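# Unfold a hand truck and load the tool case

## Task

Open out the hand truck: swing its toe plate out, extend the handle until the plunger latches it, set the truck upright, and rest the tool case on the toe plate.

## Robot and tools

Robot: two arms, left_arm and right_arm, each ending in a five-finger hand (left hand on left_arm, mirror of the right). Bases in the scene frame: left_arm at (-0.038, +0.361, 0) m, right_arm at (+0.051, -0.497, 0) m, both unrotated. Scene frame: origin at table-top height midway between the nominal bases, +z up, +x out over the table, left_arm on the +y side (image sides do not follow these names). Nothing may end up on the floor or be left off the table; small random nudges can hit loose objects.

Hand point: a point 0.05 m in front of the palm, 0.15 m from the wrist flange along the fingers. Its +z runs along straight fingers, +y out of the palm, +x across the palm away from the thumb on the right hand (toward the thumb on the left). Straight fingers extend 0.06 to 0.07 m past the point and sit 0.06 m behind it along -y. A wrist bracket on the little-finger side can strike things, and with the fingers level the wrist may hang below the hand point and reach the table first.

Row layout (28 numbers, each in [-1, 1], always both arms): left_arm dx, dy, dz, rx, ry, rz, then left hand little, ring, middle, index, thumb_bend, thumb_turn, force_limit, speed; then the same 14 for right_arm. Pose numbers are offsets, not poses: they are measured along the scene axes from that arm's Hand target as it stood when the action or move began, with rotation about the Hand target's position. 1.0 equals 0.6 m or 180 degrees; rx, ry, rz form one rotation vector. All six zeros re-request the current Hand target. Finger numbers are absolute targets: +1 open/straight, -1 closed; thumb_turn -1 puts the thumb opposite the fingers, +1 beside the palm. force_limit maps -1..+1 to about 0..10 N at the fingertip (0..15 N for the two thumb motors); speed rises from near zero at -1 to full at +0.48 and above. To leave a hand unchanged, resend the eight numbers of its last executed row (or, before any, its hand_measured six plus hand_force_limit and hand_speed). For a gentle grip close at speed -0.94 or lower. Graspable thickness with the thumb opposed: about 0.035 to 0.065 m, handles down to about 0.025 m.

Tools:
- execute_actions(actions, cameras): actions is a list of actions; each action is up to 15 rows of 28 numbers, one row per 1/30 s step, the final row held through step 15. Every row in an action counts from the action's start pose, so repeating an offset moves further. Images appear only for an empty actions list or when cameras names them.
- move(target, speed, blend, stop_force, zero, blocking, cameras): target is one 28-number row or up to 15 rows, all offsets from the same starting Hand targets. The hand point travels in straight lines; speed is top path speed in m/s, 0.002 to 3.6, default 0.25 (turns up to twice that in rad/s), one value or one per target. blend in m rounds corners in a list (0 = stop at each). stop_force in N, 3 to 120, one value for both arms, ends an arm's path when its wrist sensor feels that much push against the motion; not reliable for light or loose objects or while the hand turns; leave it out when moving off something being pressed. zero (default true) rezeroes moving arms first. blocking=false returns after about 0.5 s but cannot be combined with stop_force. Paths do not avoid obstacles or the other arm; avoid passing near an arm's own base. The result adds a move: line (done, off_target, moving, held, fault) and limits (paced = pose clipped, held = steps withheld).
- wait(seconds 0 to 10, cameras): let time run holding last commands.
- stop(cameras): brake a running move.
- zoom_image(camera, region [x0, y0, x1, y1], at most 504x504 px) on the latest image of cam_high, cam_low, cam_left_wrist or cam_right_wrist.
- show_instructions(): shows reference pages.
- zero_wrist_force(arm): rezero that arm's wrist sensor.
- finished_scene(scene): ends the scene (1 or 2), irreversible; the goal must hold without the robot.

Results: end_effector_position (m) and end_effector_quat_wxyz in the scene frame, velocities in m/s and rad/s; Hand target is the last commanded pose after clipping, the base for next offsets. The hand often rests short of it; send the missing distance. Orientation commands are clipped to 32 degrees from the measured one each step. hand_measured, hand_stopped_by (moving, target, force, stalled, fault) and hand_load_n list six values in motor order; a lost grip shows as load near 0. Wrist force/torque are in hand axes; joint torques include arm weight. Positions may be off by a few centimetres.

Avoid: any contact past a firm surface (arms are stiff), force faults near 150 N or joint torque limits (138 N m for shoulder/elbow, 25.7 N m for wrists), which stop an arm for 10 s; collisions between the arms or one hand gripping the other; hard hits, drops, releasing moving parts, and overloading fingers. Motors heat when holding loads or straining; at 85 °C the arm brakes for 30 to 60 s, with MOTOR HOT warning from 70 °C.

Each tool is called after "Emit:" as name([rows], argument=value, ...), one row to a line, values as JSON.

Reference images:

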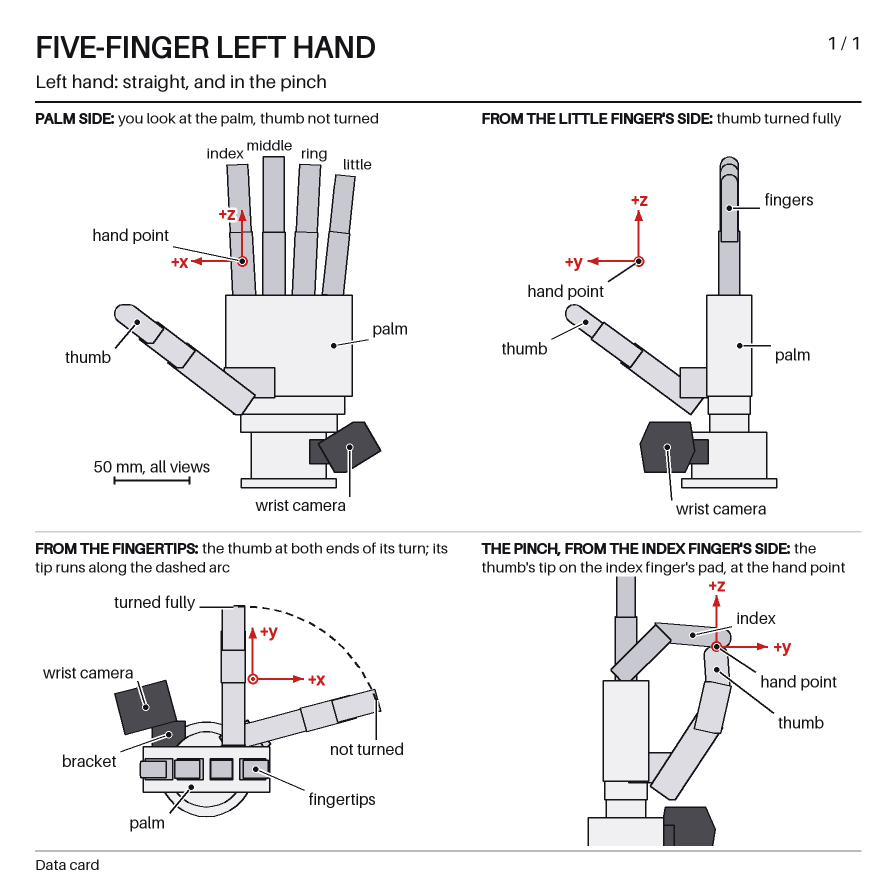

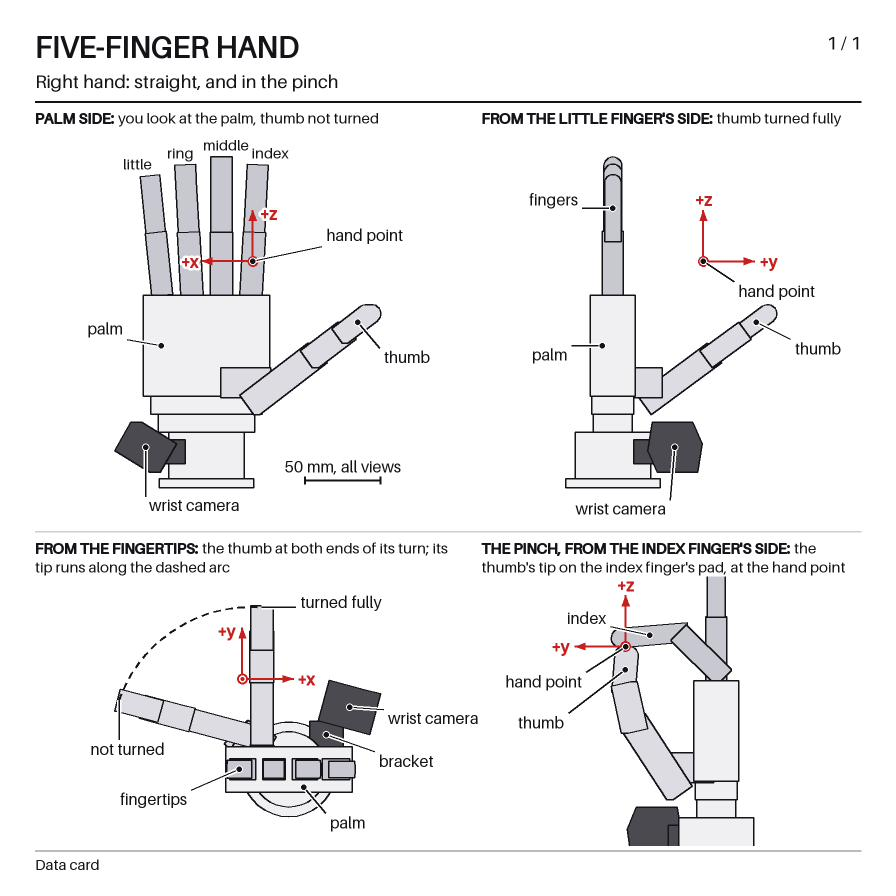

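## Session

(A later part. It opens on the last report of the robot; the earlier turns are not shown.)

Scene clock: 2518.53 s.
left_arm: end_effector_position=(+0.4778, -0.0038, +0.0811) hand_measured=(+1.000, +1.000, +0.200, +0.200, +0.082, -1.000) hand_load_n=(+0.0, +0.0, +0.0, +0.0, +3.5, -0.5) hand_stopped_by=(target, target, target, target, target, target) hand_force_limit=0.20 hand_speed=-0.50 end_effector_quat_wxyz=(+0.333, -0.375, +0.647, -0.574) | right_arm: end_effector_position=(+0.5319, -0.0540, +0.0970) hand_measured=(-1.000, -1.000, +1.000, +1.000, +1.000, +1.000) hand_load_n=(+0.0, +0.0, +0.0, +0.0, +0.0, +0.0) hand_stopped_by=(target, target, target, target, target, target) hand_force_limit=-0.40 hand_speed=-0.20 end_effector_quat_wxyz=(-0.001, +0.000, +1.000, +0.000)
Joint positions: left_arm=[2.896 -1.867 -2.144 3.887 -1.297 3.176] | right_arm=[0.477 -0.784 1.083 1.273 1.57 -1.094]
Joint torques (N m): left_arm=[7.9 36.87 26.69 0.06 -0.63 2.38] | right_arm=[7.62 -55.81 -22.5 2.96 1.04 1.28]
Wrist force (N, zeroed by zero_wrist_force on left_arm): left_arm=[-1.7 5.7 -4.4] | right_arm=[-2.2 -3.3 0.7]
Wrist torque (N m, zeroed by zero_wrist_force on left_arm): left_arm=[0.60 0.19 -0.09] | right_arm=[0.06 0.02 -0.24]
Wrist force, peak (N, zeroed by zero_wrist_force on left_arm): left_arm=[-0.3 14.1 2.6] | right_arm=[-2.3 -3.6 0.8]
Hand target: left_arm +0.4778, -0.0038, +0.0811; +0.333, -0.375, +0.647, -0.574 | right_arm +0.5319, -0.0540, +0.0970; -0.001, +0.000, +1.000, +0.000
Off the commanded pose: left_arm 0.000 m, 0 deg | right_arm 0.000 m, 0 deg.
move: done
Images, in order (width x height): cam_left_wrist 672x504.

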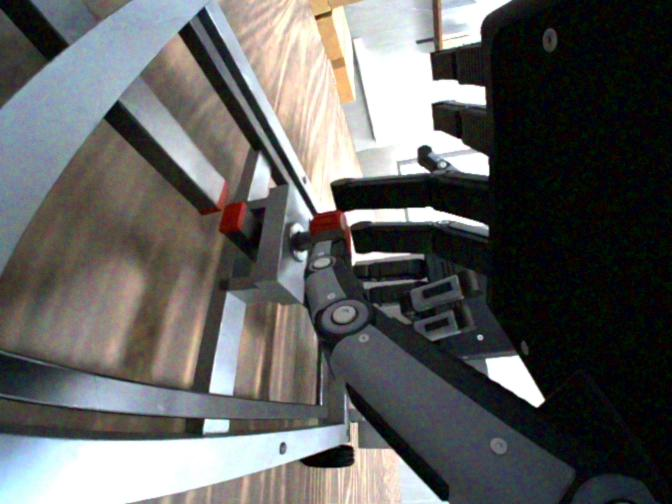

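Emit:
move([
  [-0.0115,0.0066,0,0,0,0,1,1,0.2,0.2,0.08,-1,0.2,-0.5,0,0,0,0,0,0,-1,-1,1,1,1,1,-0.4,-0.2],
  [-0.0115,0.0066,0.05,0,0,0,1,1,0.2,0.2,0.08,-1,0.2,-0.5,0,0,0,0,0,0,-1,-1,1,1,1,1,-0.4,-0.2],
  [-0.13,0.075,0.1,0,0,0,1,1,0.2,0.2,0.08,-1,0.2,-0.5,0,0,0,0,0,0,-1,-1,1,1,1,1,-0.4,-0.2],
  [-0.2,0.25,0.3,0,0,0,1,1,0.2,0.2,0.08,-1,0.2,-0.5,0,0,0,0,0,0,-1,-1,1,1,1,1,-0.4,-0.2],
], speed=[0.03,0.1,0.15,0.2], cameras=["all"])

Scene clock: 2530.87 s.
left_arm: end_effector_position=(+0.3578, +0.1461, +0.2610) hand_measured=(+1.000, +1.000, +0.200, +0.200, +0.080, -1.000) hand_load_n=(+0.0, +0.0, +0.0, +0.0, +0.0, +0.0) hand_stopped_by=(target, target, target, target, target, target) hand_force_limit=0.20 hand_speed=-0.50 end_effector_quat_wxyz=(+0.333, -0.375, +0.647, -0.574) | right_arm: end_effector_position=(+0.5319, -0.0540, +0.0970) hand_measured=(-1.000, -1.000, +1.000, +1.000, +1.000, +1.000) hand_load_n=(+0.0, +0.0, +0.5, +0.0, +0.0, +0.0) hand_stopped_by=(target, target, target, target, target, target) hand_force_limit=-0.40 hand_speed=-0.20 end_effector_quat_wxyz=(-0.001, +0.000, +1.000, +0.000)
Joint positions: left_arm=[3.494 -1.087 -2.287 3.19 -0.705 3.283] | right_arm=[0.477 -0.784 1.083 1.273 1.57 -1.094]
Joint torques (N m): left_arm=[8.77 10.87 31.06 -1.71 2.46 2.67] | right_arm=[-4.36 -55.48 -15.86 3.1 1.28 1.04]
Wrist force (N, zeroed by zero_wrist_force on left_arm): left_arm=[-0.3 2.4 -1.0] | right_arm=[-1.9 -3.3 1.0]
Wrist torque (N m, zeroed by zero_wrist_force on left_arm): left_arm=[0.42 0.10 -0.07] | right_arm=[-0.02 0.00 -0.22]
Wrist force, peak (N, zeroed by zero_wrist_force on left_arm): left_arm=[-2.0 5.8 -4.8] | right_arm=[-2.2 -3.5 1.0]
Hand target: left_arm +0.3578, +0.1462, +0.2611; +0.333, -0.375, +0.647, -0.574 | right_arm +0.5319, -0.0540, +0.0970; -0.001, +0.000, +1.000, +0.000
Off the commanded pose: left_arm 0.000 m, 0 deg | right_arm 0.000 m, 0 deg.
move: done

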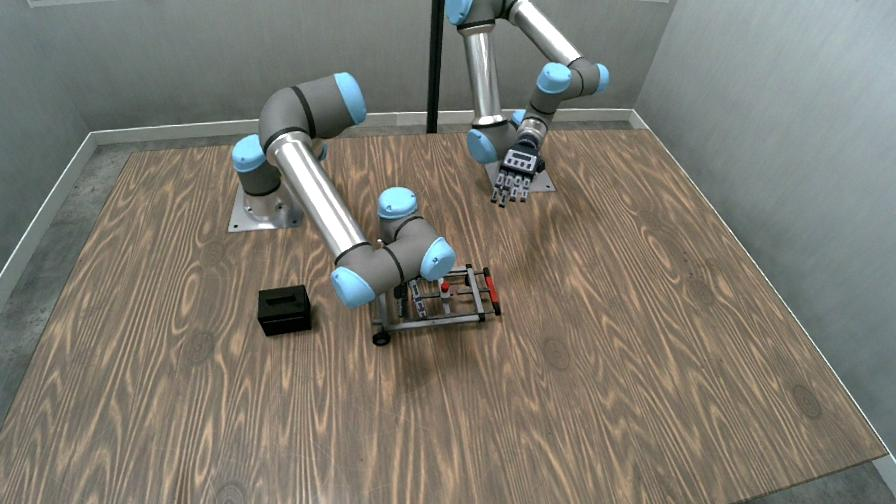

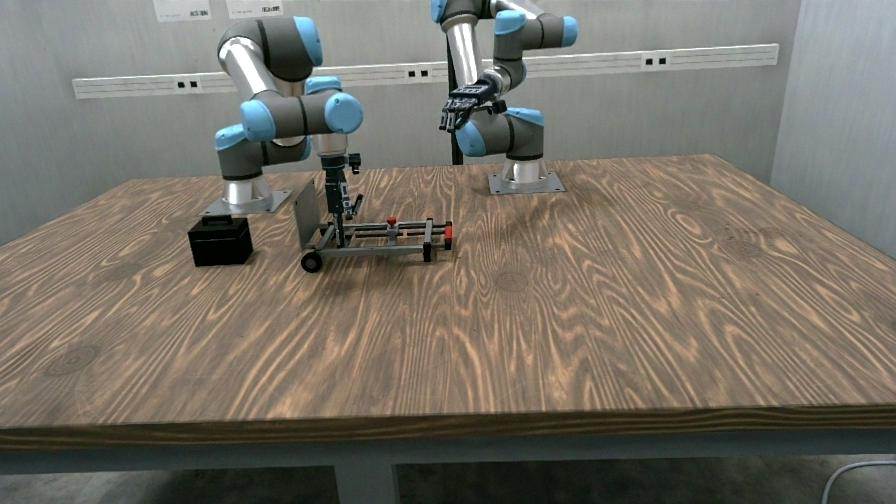

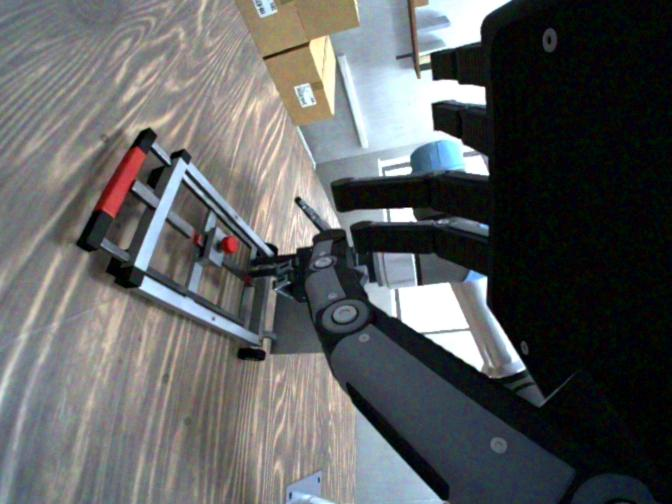

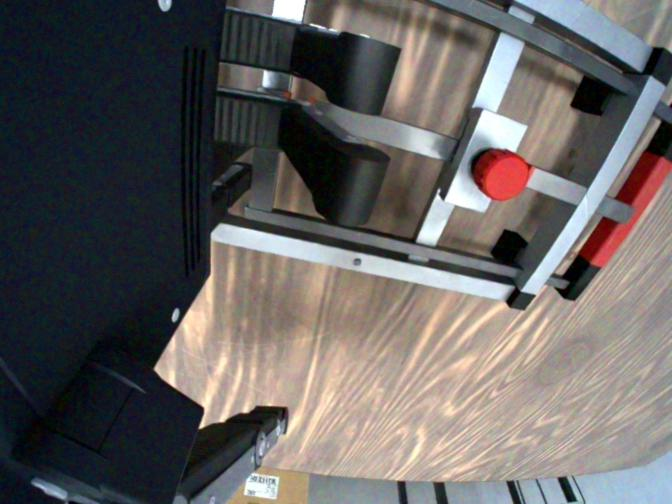

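Emit:
move(target=[0,0,0,0,0,0,1,1,1,1,1,-1,0.2,0.2,0,0.073,0,0,0,0,-1,-1,1,1,1,1,-0.4,-0.2], speed=0.025, stop_force=18, cameras=["cam_right_wrist","cam_low","cam_left_wrist"])

Scene clock: 2547.40 s.
left_arm: end_effector_position=(+0.3578, +0.1462, +0.2611) hand_measured=(+1.000, +1.000, +1.000, +1.000, +1.000, -1.000) hand_load_n=(+0.0, +0.0, +0.0, +0.0, +0.0, +0.0) hand_stopped_by=(target, target, target, target, target, target) hand_force_limit=0.20 hand_speed=0.20 end_effector_quat_wxyz=(+0.333, -0.375, +0.647, -0.574) | right_arm: end_effector_position=(+0.5319, -0.0102, +0.0970) hand_measured=(-1.000, -1.000, +1.000, +1.000, +1.000, +1.000) hand_load_n=(+0.0, +0.0, +1.0, +0.0, +0.0, +0.0) hand_stopped_by=(target, target, target, target, target, target) hand_force_limit=-0.40 hand_speed=-0.20 end_effector_quat_wxyz=(-0.001, +0.000, +1.000, +0.000)
Joint positions: left_arm=[3.494 -1.087 -2.286 3.189 -0.705 3.284] | right_arm=[0.542 -0.703 0.935 1.339 1.57 -1.029]
Joint torques (N m): left_arm=[8.3 8.99 21.79 -1.33 2.57 2.85] | right_arm=[11.61 -45.16 -28.79 1.91 1.2 1.35]
Wrist force (N, zeroed by zero_wrist_force on left_arm): left_arm=[-0.3 2.4 -1.0] | right_arm=[2.3 -6.3 -0.2]
Wrist torque (N m, zeroed by zero_wrist_force on left_arm): left_arm=[0.42 0.11 -0.08] | right_arm=[0.26 0.32 -0.05]
Wrist force, peak (N, zeroed by zero_wrist_force on left_arm): left_arm=[-0.3 2.6 -1.4] | right_arm=[2.6 -6.3 -0.1]
Hand target: left_arm +0.3578, +0.1462, +0.2611; +0.333, -0.375, +0.647, -0.574 | right_arm +0.5319, -0.0102, +0.0970; -0.001, +0.000, +1.000, +0.000
Off the commanded pose: left_arm 0.000 m, 0 deg | right_arm 0.000 m, 0 deg.
move: done
Images, in order (width x height): cam_low 896x504, cam_left_wrist 672x504, cam_right_wrist 672x504.

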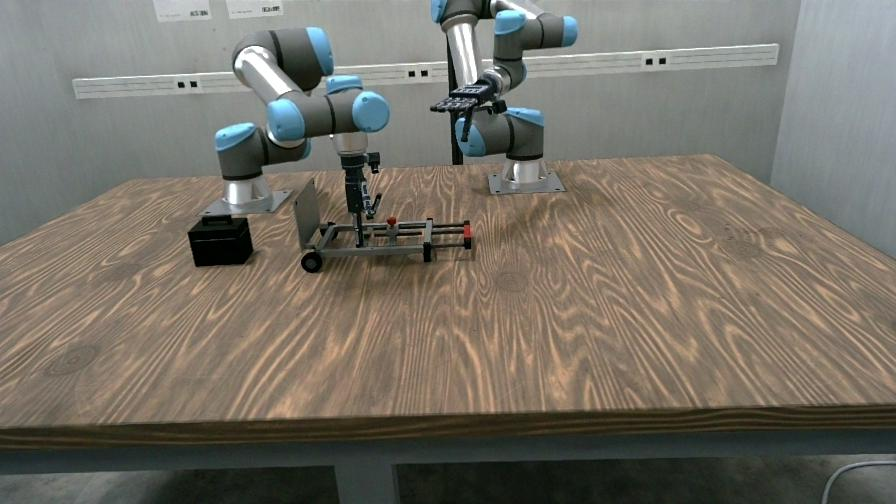

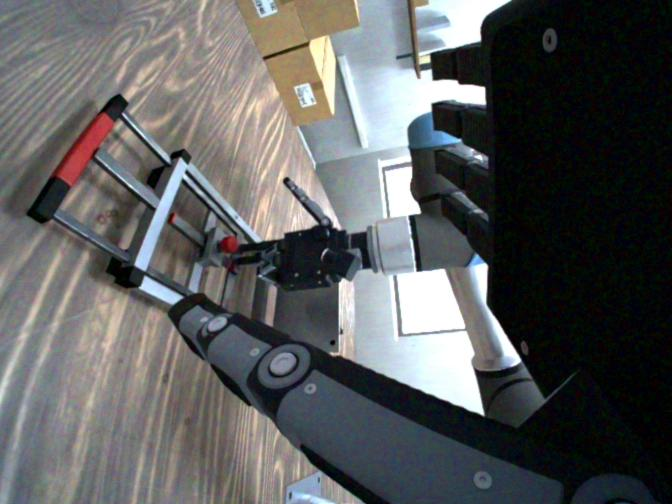

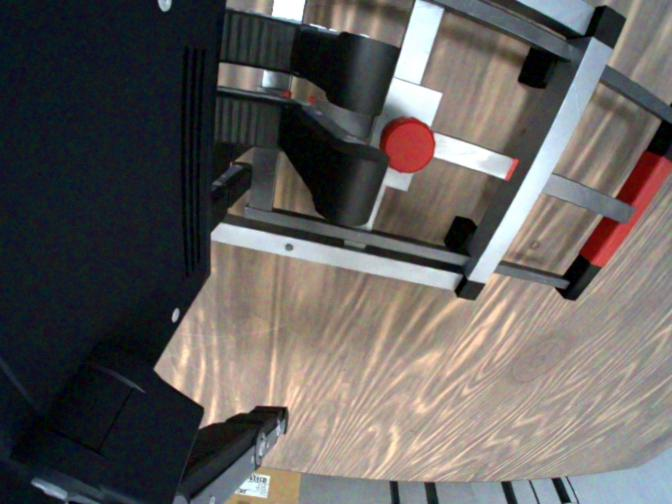

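Emit:
zoom_image(camera="cam_low", region=[290, 180, 490, 280])

Emit:
zoom_image(camera="cam_right_wrist", region=[220, 20, 480, 280])

Scaled by 2.520.

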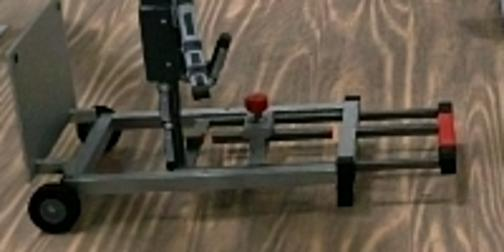

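Scaled by 1.938 from the camera's 672x504 image, which has a finer 960x720 frame.

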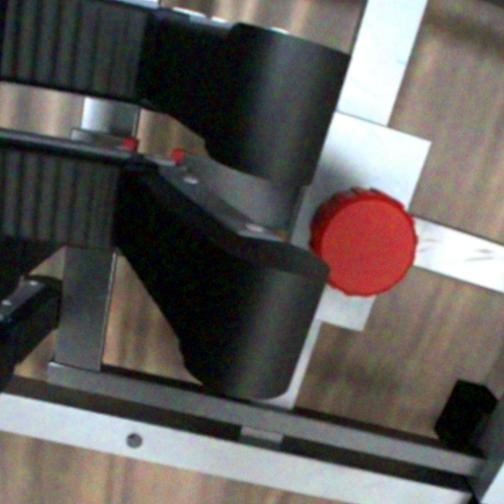

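Emit:
move([
  [0,0,0,0,0,0,1,1,1,1,1,-1,0.2,0.2,0,-0.012,0,0,0,0,-1,-1,1,1,1,1,-0.4,-0.2],
  [0,0,0,0,0,0,1,1,1,1,1,-1,0.2,0.2,0,-0.012,0.2,0,0,0,-1,-1,1,1,1,1,-0.4,-0.2],
  [0,0,0,0,0,0,1,1,1,1,1,-1,0.2,0.2,-0.1,-0.35,0.35,0,0,0,-1,-1,1,1,1,1,-0.4,-0.2],
], speed=[0.03,0.15,0.25])

Emit:
move([
  [0.14,0.0647,0.1,0.2078,0.1205,-0.1358,-1,-1,1,1,1,1,0.2,0.2,0,0,0,0,0,0,1,1,1,1,1,1,-0.4,0.2],
  [0.282,0.0647,0.015,0.4157,0.2411,-0.2716,-1,-1,1,1,1,1,0.2,0.2,0,0,0,0,0,0,1,1,1,1,1,1,-0.4,0.2],
], speed=0.35, cameras=["all"])

Scene clock: 2576.60 s.
left_arm: end_effector_position=(+0.3578, +0.1462, +0.2611) hand_measured=(+1.000, +1.000, +1.000, +1.000, +1.000, -1.000) hand_load_n=(+0.0, +0.0, +0.0, +0.0, +0.0, +0.0) hand_stopped_by=(target, target, target, target, target, target) hand_force_limit=0.20 hand_speed=0.20 end_effector_quat_wxyz=(+0.333, -0.375, +0.647, -0.574) | right_arm: end_effector_position=(+0.4720, -0.2201, +0.3069) hand_measured=(-1.000, -1.000, +1.000, +1.000, +1.000, +1.000) hand_load_n=(+0.5, +0.0, +0.0, +0.0, +0.0, +0.0) hand_stopped_by=(target, target, target, target, target, target) hand_force_limit=-0.40 hand_speed=-0.20 end_effector_quat_wxyz=(-0.001, +0.000, +1.000, +0.000)
Joint positions: left_arm=[3.494 -1.087 -2.286 3.189 -0.705 3.284] | right_arm=[0.204 -1.25 1.272 1.55 1.57 -1.367]
Joint torques (N m): left_arm=[4.99 5.99 9.1 -1.04 2.53 2.68] | right_arm=[-9.25 -40.05 -11.17 3.6 -2.44 -1.17]
Wrist force (N, zeroed by zero_wrist_force on left_arm): left_arm=[-0.1 2.6 -0.9] | right_arm=[-0.6 -0.2 0.6]
Wrist torque (N m, zeroed by zero_wrist_force on left_arm): left_arm=[0.44 0.08 -0.07] | right_arm=[-0.10 0.11 0.07]
Wrist force, peak (N, zeroed by zero_wrist_force on left_arm): left_arm=[-0.2 2.7 -1.1] | right_arm=[2.7 -6.4 -0.1]
Hand target: left_arm +0.3578, +0.1462, +0.2611; +0.333, -0.375, +0.647, -0.574 | right_arm +0.4719, -0.2202, +0.3070; -0.001, +0.000, +1.000, +0.000
Off the commanded pose: left_arm 0.000 m, 0 deg | right_arm 0.000 m, 0 deg.
move: done

Scene clock: 2581.10 s.
left_arm: end_effector_position=(+0.5269, +0.1850, +0.2700) hand_measured=(-1.000, -1.000, +1.000, +1.000, +1.000, +1.000) hand_load_n=(+0.0, +0.0, +0.0, +0.0, +0.0, +0.0) hand_stopped_by=(target, target, target, target, target, target) hand_force_limit=0.20 hand_speed=0.20 end_effector_quat_wxyz=(+0.000, +0.001, +1.000, +0.000) | right_arm: end_effector_position=(+0.4719, -0.2202, +0.3070) hand_measured=(+1.000, +1.000, +1.000, +1.000, +1.000, +1.000) hand_load_n=(+0.0, +0.0, +0.0, +0.0, +0.0, +0.0) hand_stopped_by=(target, target, target, target, target, target) hand_force_limit=-0.40 hand_speed=0.20 end_effector_quat_wxyz=(-0.001, +0.000, +1.000, +0.000)
Joint positions: left_arm=[2.974 -2.553 -0.272 1.254 -1.57 4.546] | right_arm=[0.204 -1.25 1.273 1.55 1.57 -1.367]
Joint torques (N m): left_arm=[-10.01 44.16 27.22 -4.07 -2.56 -2.5] | right_arm=[-8.12 -41.04 -19.62 0.89 0.74 -1.35]
Wrist force (N, zeroed by zero_wrist_force on left_arm): left_arm=[-0.5 1.8 -0.7] | right_arm=[-0.6 -0.2 0.5]
Wrist torque (N m, zeroed by zero_wrist_force on left_arm): left_arm=[0.31 0.06 0.11] | right_arm=[-0.09 0.11 0.07]
Wrist force, peak (N, zeroed by zero_wrist_force on left_arm): left_arm=[-1.2 3.1 -1.5] | right_arm=[-0.9 0.0 0.8]
Hand target: left_arm +0.5270, +0.1850, +0.2701; +0.000, +0.000, +1.000, +0.000 | right_arm +0.4719, -0.2202, +0.3070; -0.001, +0.000, +1.000, +0.000
Off the commanded pose: left_arm 0.000 m, 0 deg | right_arm 0.000 m, 0 deg.
move: done

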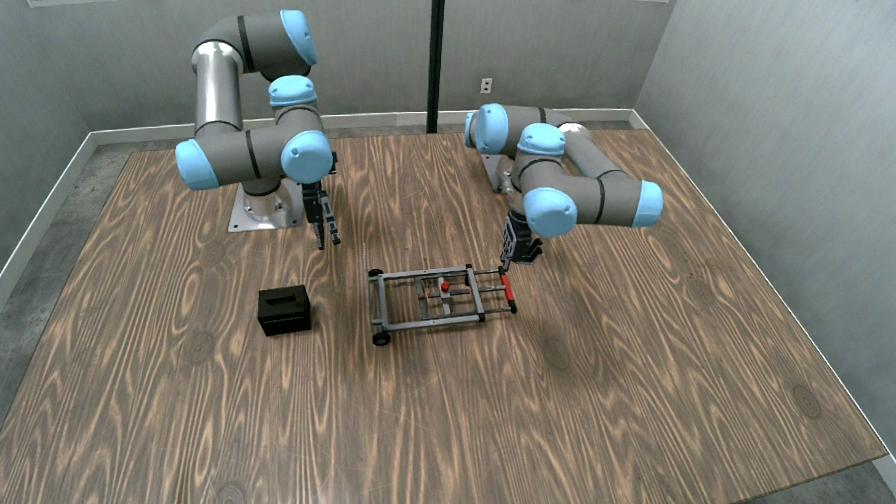

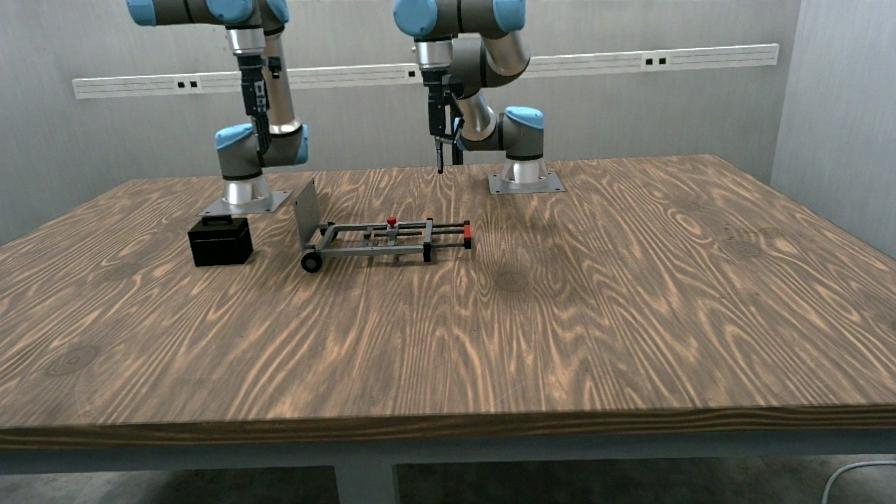

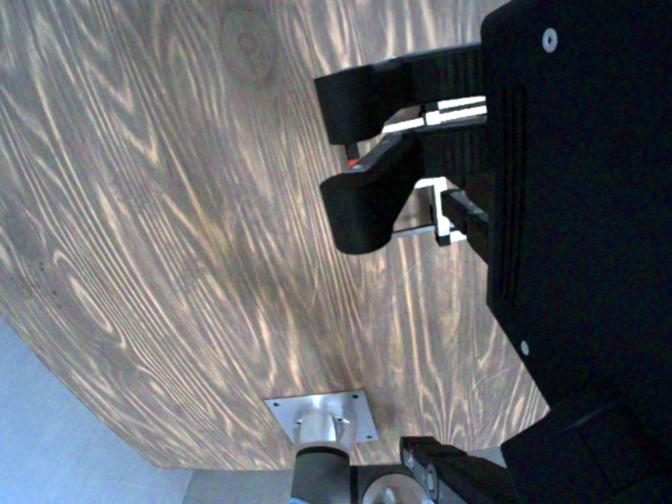

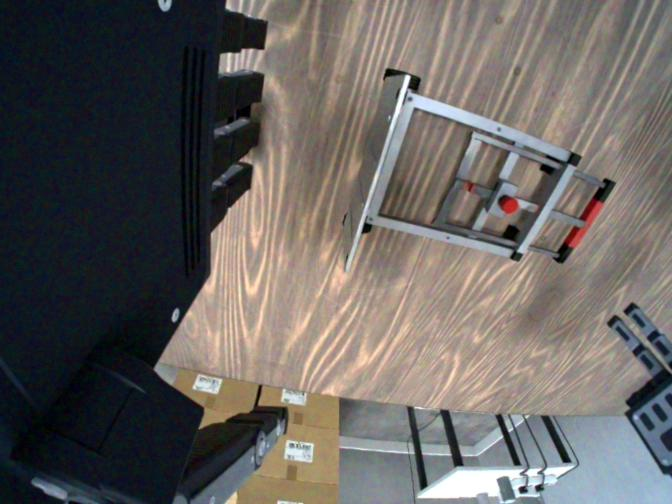

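Emit:
move(target=[0,0,-0.217,0,0,0,-1,-1,1,1,1,1,0.2,0.2,0,0,0,0,0,0,1,1,1,1,1,1,-0.4,0.2], speed=0.12, cameras=["cam_low","cam_high","cam_left_wrist"])

Emit:
zoom_image(camera="cam_low", region=[380, 140, 520, 280])

Scene clock: 2590.03 s.
left_arm: end_effector_position=(+0.5270, +0.1850, +0.1400) hand_measured=(-1.000, -1.000, +1.000, +1.000, +1.000, +1.000) hand_load_n=(+0.0, +0.0, +0.5, +0.0, +0.0, +0.0) hand_stopped_by=(target, target, target, target, target, target) hand_force_limit=0.20 hand_speed=0.20 end_effector_quat_wxyz=(+0.000, +0.000, +1.000, +0.000) | right_arm: end_effector_position=(+0.4719, -0.2202, +0.3070) hand_measured=(+1.000, +1.000, +1.000, +1.000, +1.000, +1.000) hand_load_n=(+0.0, +0.0, +0.0, +0.0, +0.0, +0.0) hand_stopped_by=(target, target, target, target, target, target) hand_force_limit=-0.40 hand_speed=0.20 end_effector_quat_wxyz=(-0.001, +0.000, +1.000, +0.000)
Joint positions: left_arm=[2.974 -2.481 -0.744 1.654 -1.571 4.546] | right_arm=[0.204 -1.25 1.273 1.55 1.57 -1.367]
Joint torques (N m): left_arm=[9.44 41.87 3.63 -0.5 2.28 2.66] | right_arm=[-8.45 -40.71 -23.8 1.03 2.35 -1.25]
Wrist force (N, zeroed by zero_wrist_force on left_arm): left_arm=[-0.5 1.7 -0.6] | right_arm=[-0.6 -0.2 0.8]
Wrist torque (N m, zeroed by zero_wrist_force on left_arm): left_arm=[0.30 0.04 -0.08] | right_arm=[-0.11 0.11 0.07]
Wrist force, peak (N, zeroed by zero_wrist_force on left_arm): left_arm=[-0.5 2.0 -1.1] | right_arm=[-0.7 -0.1 1.0]
Hand target: left_arm +0.5270, +0.1850, +0.1399; +0.000, +0.000, +1.000, +0.000 | right_arm +0.4719, -0.2202, +0.3070; -0.001, +0.000, +1.000, +0.000
Off the commanded pose: left_arm 0.000 m, 0 deg | right_arm 0.000 m, 0 deg.
move: done
Images, in order (width x height): cam_high 896x504, cam_low 896x504, cam_left_wrist 672x504.

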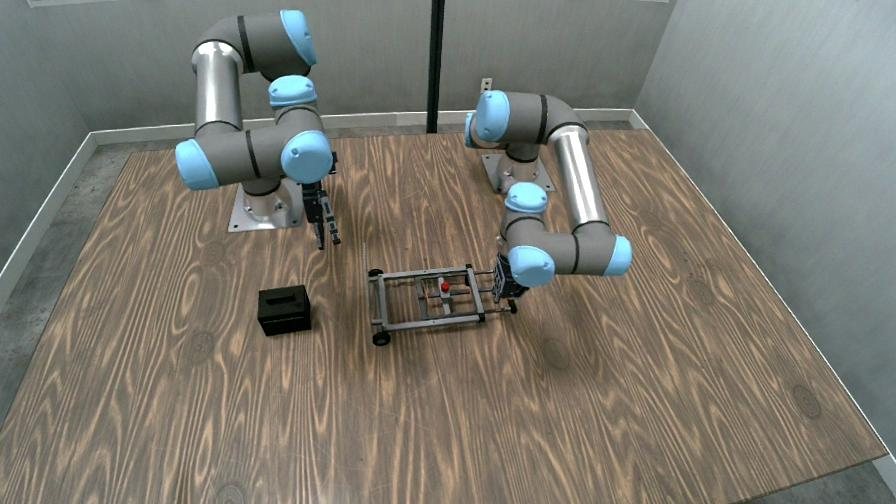

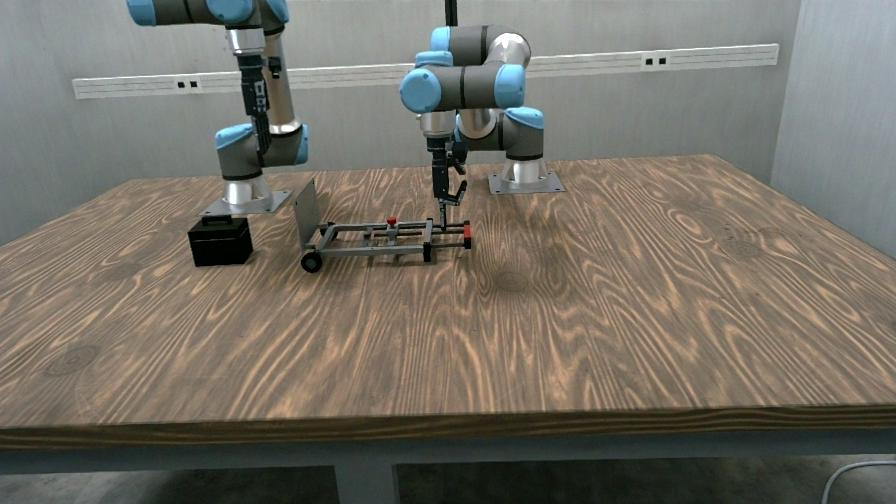

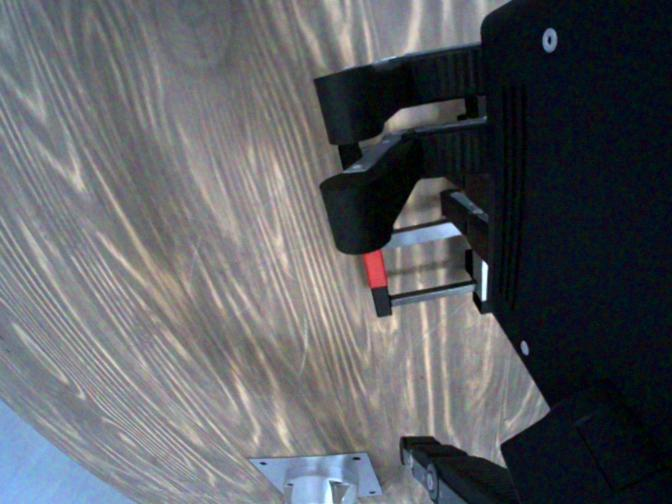

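Scaled by 3.600.

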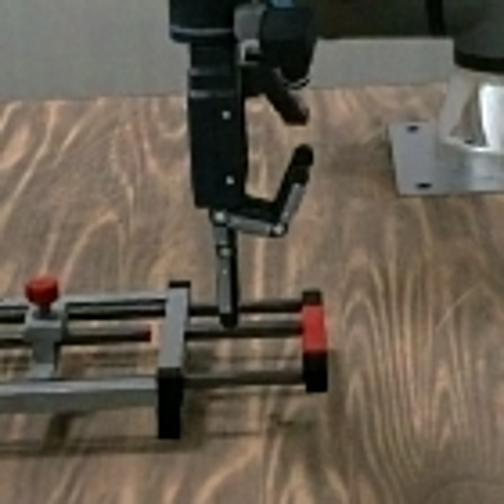

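Emit:
move(target=[0,0,-0.083,0,0,0,-1,-1,1,1,1,1,0.2,0.2,0,0,0,0,0,0,1,1,1,1,1,1,-0.4,0.2], speed=0.02, stop_force=4)

Emit:
move(target=[0,0.1,0,0,0,0,-1,-1,1,1,1,1,0.2,0.2,0,0,0,0,0,0,1,1,1,1,1,1,-0.4,0.2], speed=0.02, stop_force=12, cameras=["cam_low","cam_high","cam_left_wrist"])

Emit:
zoom_image(camera="cam_low", region=[380, 140, 520, 280])

Scene clock: 2602.07 s.
left_arm: end_effector_position=(+0.5270, +0.1850, +0.1095) hand_measured=(-1.000, -1.000, +1.000, +1.000, +1.000, +1.000) hand_load_n=(+0.0, +0.0, +0.0, +0.0, +0.0, +0.0) hand_stopped_by=(target, target, target, target, target, target) hand_force_limit=0.20 hand_speed=0.20 end_effector_quat_wxyz=(+0.000, +0.000, +1.000, +0.000) | right_arm: end_effector_position=(+0.4719, -0.2202, +0.3070) hand_measured=(+1.000, +1.000, +1.000, +1.000, +1.000, +1.000) hand_load_n=(+0.0, +0.0, +0.0, +0.0, +0.0, +0.0) hand_stopped_by=(target, target, target, target, target, target) hand_force_limit=-0.40 hand_speed=0.20 end_effector_quat_wxyz=(-0.001, +0.000, +1.000, +0.000)
Joint positions: left_arm=[2.974 -2.494 -0.8 1.722 -1.571 4.546] | right_arm=[0.204 -1.25 1.273 1.55 1.57 -1.367]
Joint torques (N m): left_arm=[7.85 58.53 27.74 -3.93 1.62 0.77] | right_arm=[-7.66 -40.73 -24.29 1.07 2.29 -1.27]
Wrist force (N, zeroed by zero_wrist_force on left_arm): left_arm=[-0.6 1.7 -5.5] | right_arm=[-0.5 0.0 0.6]
Wrist torque (N m, zeroed by zero_wrist_force on left_arm): left_arm=[0.57 -0.07 -0.08] | right_arm=[-0.07 0.10 0.09]
Wrist force, peak (N, zeroed by zero_wrist_force on left_arm): left_arm=[-0.8 1.8 -10.3] | right_arm=[-0.8 -0.3 0.8]
Hand target: left_arm +0.5270, +0.1850, +0.1095; +0.000, +0.000, +1.000, +0.000 (not the last commanded pose) | right_arm +0.4719, -0.2202, +0.3070; -0.001, +0.000, +1.000, +0.000
Off the commanded pose: left_arm 0.019 m, 0 deg | right_arm 0.000 m, 0 deg.
move: contact (left_arm)

Scene clock: 2606.10 s.
left_arm: end_effector_position=(+0.5270, +0.2450, +0.1095) hand_measured=(-1.000, -1.000, +1.000, +1.000, +1.000, +1.000) hand_load_n=(+0.0, +0.0, +1.0, +0.0, +0.0, +0.0) hand_stopped_by=(target, target, target, target, target, target) hand_force_limit=0.20 hand_speed=0.20 end_effector_quat_wxyz=(+0.000, +0.000, +1.000, +0.000) | right_arm: end_effector_position=(+0.4719, -0.2202, +0.3070) hand_measured=(+1.000, +1.000, +1.000, +1.000, +1.000, +1.000) hand_load_n=(+0.0, +0.0, +0.0, +0.0, +0.0, -0.5) hand_stopped_by=(target, target, target, target, target, target) hand_force_limit=-0.40 hand_speed=0.20 end_effector_quat_wxyz=(-0.001, +0.000, +1.000, +0.000)
Joint positions: left_arm=[3.07 -2.432 -0.914 1.774 -1.571 4.643] | right_arm=[0.204 -1.25 1.273 1.55 1.57 -1.367]
Joint torques (N m): left_arm=[13.17 57.62 5.49 0.03 -3.1 2.81] | right_arm=[-7.44 -40.32 -23.71 0.98 2.21 -1.2]
Wrist force (N, zeroed by zero_wrist_force on left_arm): left_arm=[1.4 -5.3 -4.3] | right_arm=[-0.6 -0.2 0.6]
Wrist torque (N m, zeroed by zero_wrist_force on left_arm): left_arm=[0.62 -0.06 0.19] | right_arm=[-0.10 0.11 0.08]
Wrist force, peak (N, zeroed by zero_wrist_force on left_arm): left_arm=[1.3 -5.7 -4.5] | right_arm=[-0.6 -0.2 0.9]
Hand target: left_arm +0.5270, +0.2450, +0.1095; +0.000, +0.000, +1.000, +0.000 | right_arm +0.4719, -0.2202, +0.3070; -0.001, +0.000, +1.000, +0.000
Off the commanded pose: left_arm 0.000 m, 0 deg | right_arm 0.000 m, 0 deg.
move: done
Images, in order (width x height): cam_high 896x504, cam_low 896x504, cam_left_wrist 672x504.

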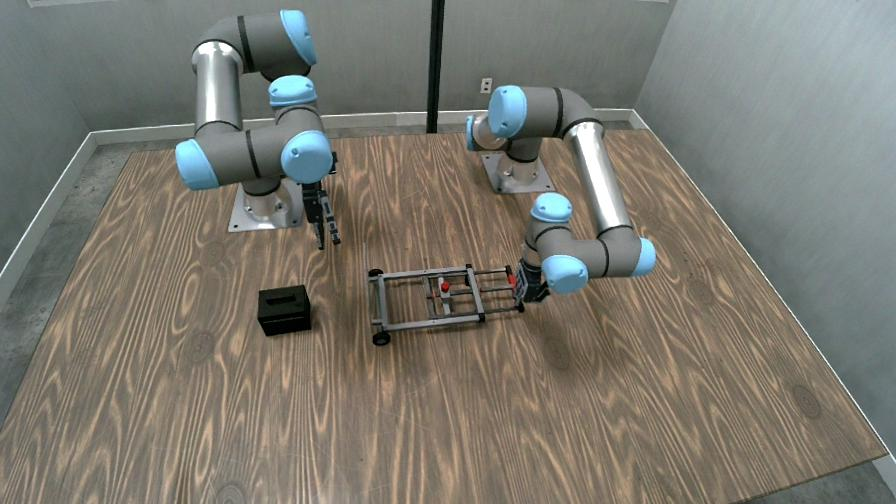

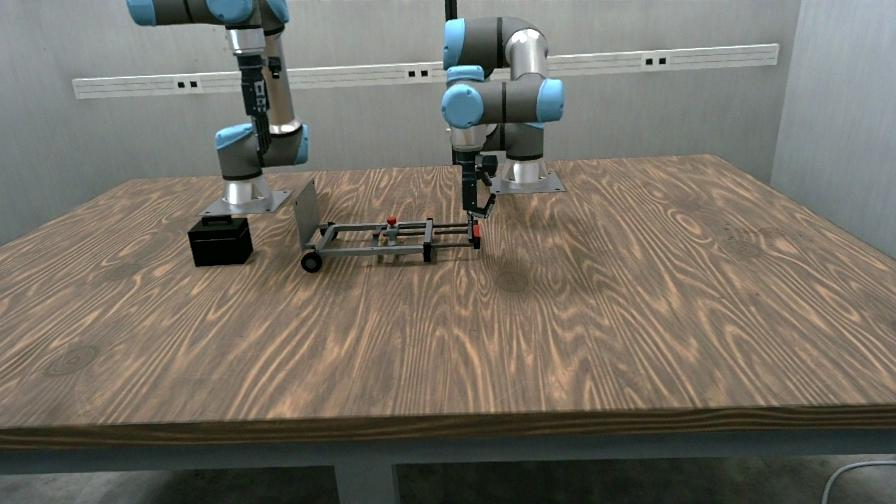

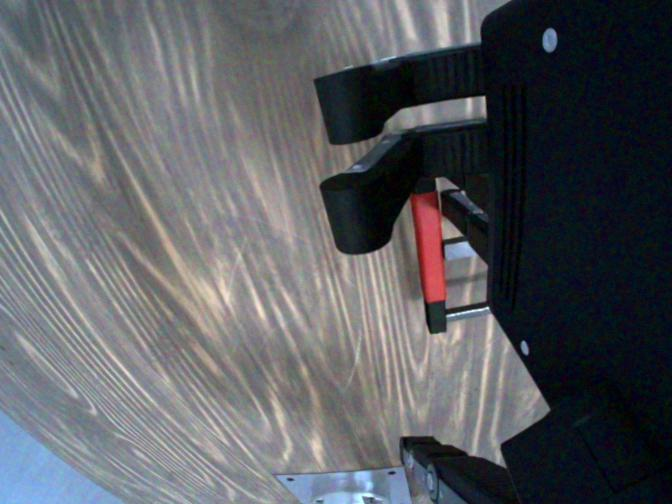

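Scaled by 3.600.

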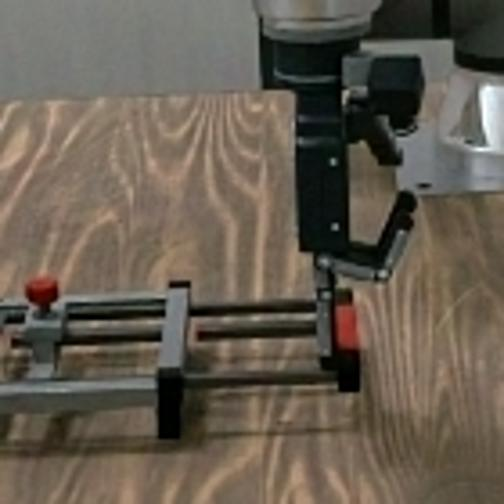

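Emit:
move(target=[0,0.06,0,0,0,0,-1,-1,1,1,1,1,0.2,0.2,0,0,0,0,0,0,1,1,1,1,1,1,-0.4,0.2], speed=0.015, stop_force=10, cameras=["cam_low","cam_right_wrist"])

Emit:
zoom_image(camera="cam_low", region=[380, 140, 520, 280])

Emit:
zoom_image(camera="cam_right_wrist", region=[340, 50, 640, 290])

Scene clock: 2616.20 s.
left_arm: end_effector_position=(+0.5270, +0.2810, +0.1095) hand_measured=(-1.000, -1.000, +1.000, +1.000, +1.000, +1.000) hand_load_n=(+0.0, +0.0, +1.0, +0.0, +0.0, +0.0) hand_stopped_by=(target, target, target, target, target, target) hand_force_limit=0.20 hand_speed=0.20 end_effector_quat_wxyz=(+0.000, +0.000, +1.000, +0.000) | right_arm: end_effector_position=(+0.4719, -0.2202, +0.3070) hand_measured=(+1.000, +1.000, +1.000, +1.000, +1.000, +1.000) hand_load_n=(+0.0, +0.5, +0.0, +0.0, +0.0, +0.0) hand_stopped_by=(target, target, target, target, target, target) hand_force_limit=-0.40 hand_speed=0.20 end_effector_quat_wxyz=(-0.001, +0.000, +1.000, +0.000)
Joint positions: left_arm=[3.13 -2.405 -0.963 1.797 -1.571 4.702] | right_arm=[0.204 -1.25 1.273 1.55 1.57 -1.367]
Joint torques (N m): left_arm=[15.09 55.85 5.3 0.37 -0.24 2.87] | right_arm=[-6.43 -40.01 -23.78 0.95 2.32 -1.2]
Wrist force (N, zeroed by zero_wrist_force on left_arm): left_arm=[1.6 -8.7 -6.1] | right_arm=[-0.6 -0.2 0.6]
Wrist torque (N m, zeroed by zero_wrist_force on left_arm): left_arm=[0.76 -0.11 0.27] | right_arm=[-0.10 0.11 0.08]
Wrist force, peak (N, zeroed by zero_wrist_force on left_arm): left_arm=[2.2 -10.3 -6.3] | right_arm=[-0.5 -0.2 1.2]
Hand target: left_arm +0.5270, +0.2810, +0.1095; +0.000, +0.000, +1.000, +0.000 | right_arm +0.4719, -0.2202, +0.3070; -0.001, +0.000, +1.000, +0.000
Off the commanded pose: left_arm 0.000 m, 0 deg | right_arm 0.000 m, 0 deg.
move: done
Images, in order (width x height): cam_low 896x504, cam_right_wrist 672x504.

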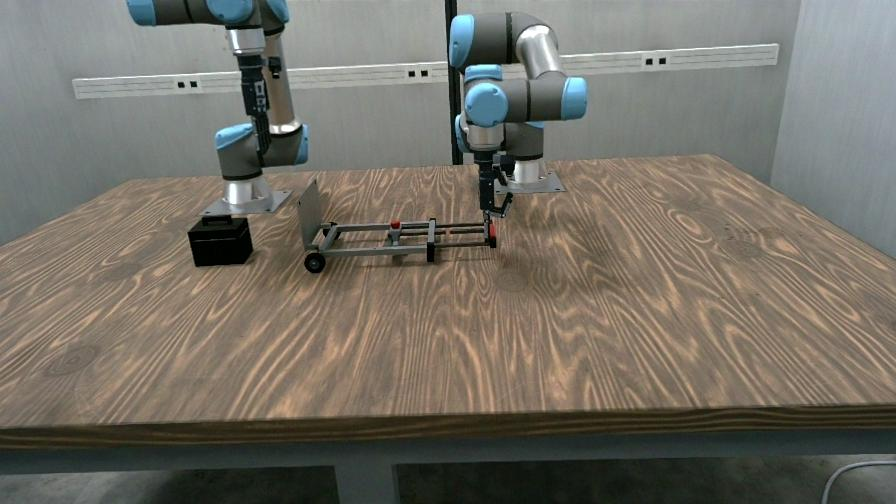

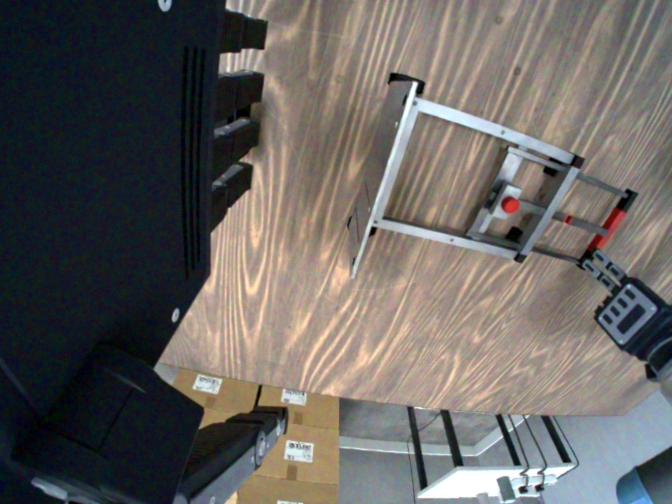

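Scaled by 3.600.

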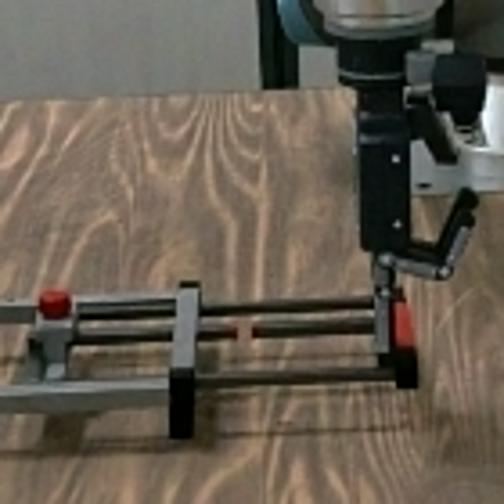

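Scaled by 1.680 from the camera's 672x504 image, which has a finer 960x720 frame.

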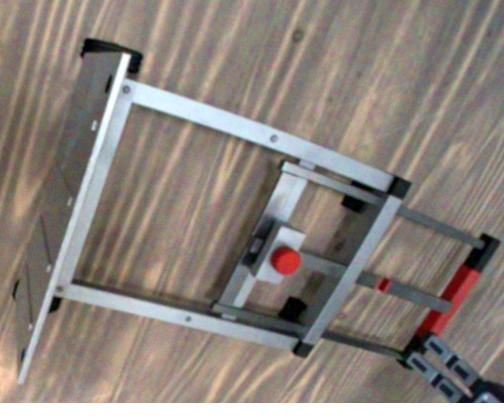

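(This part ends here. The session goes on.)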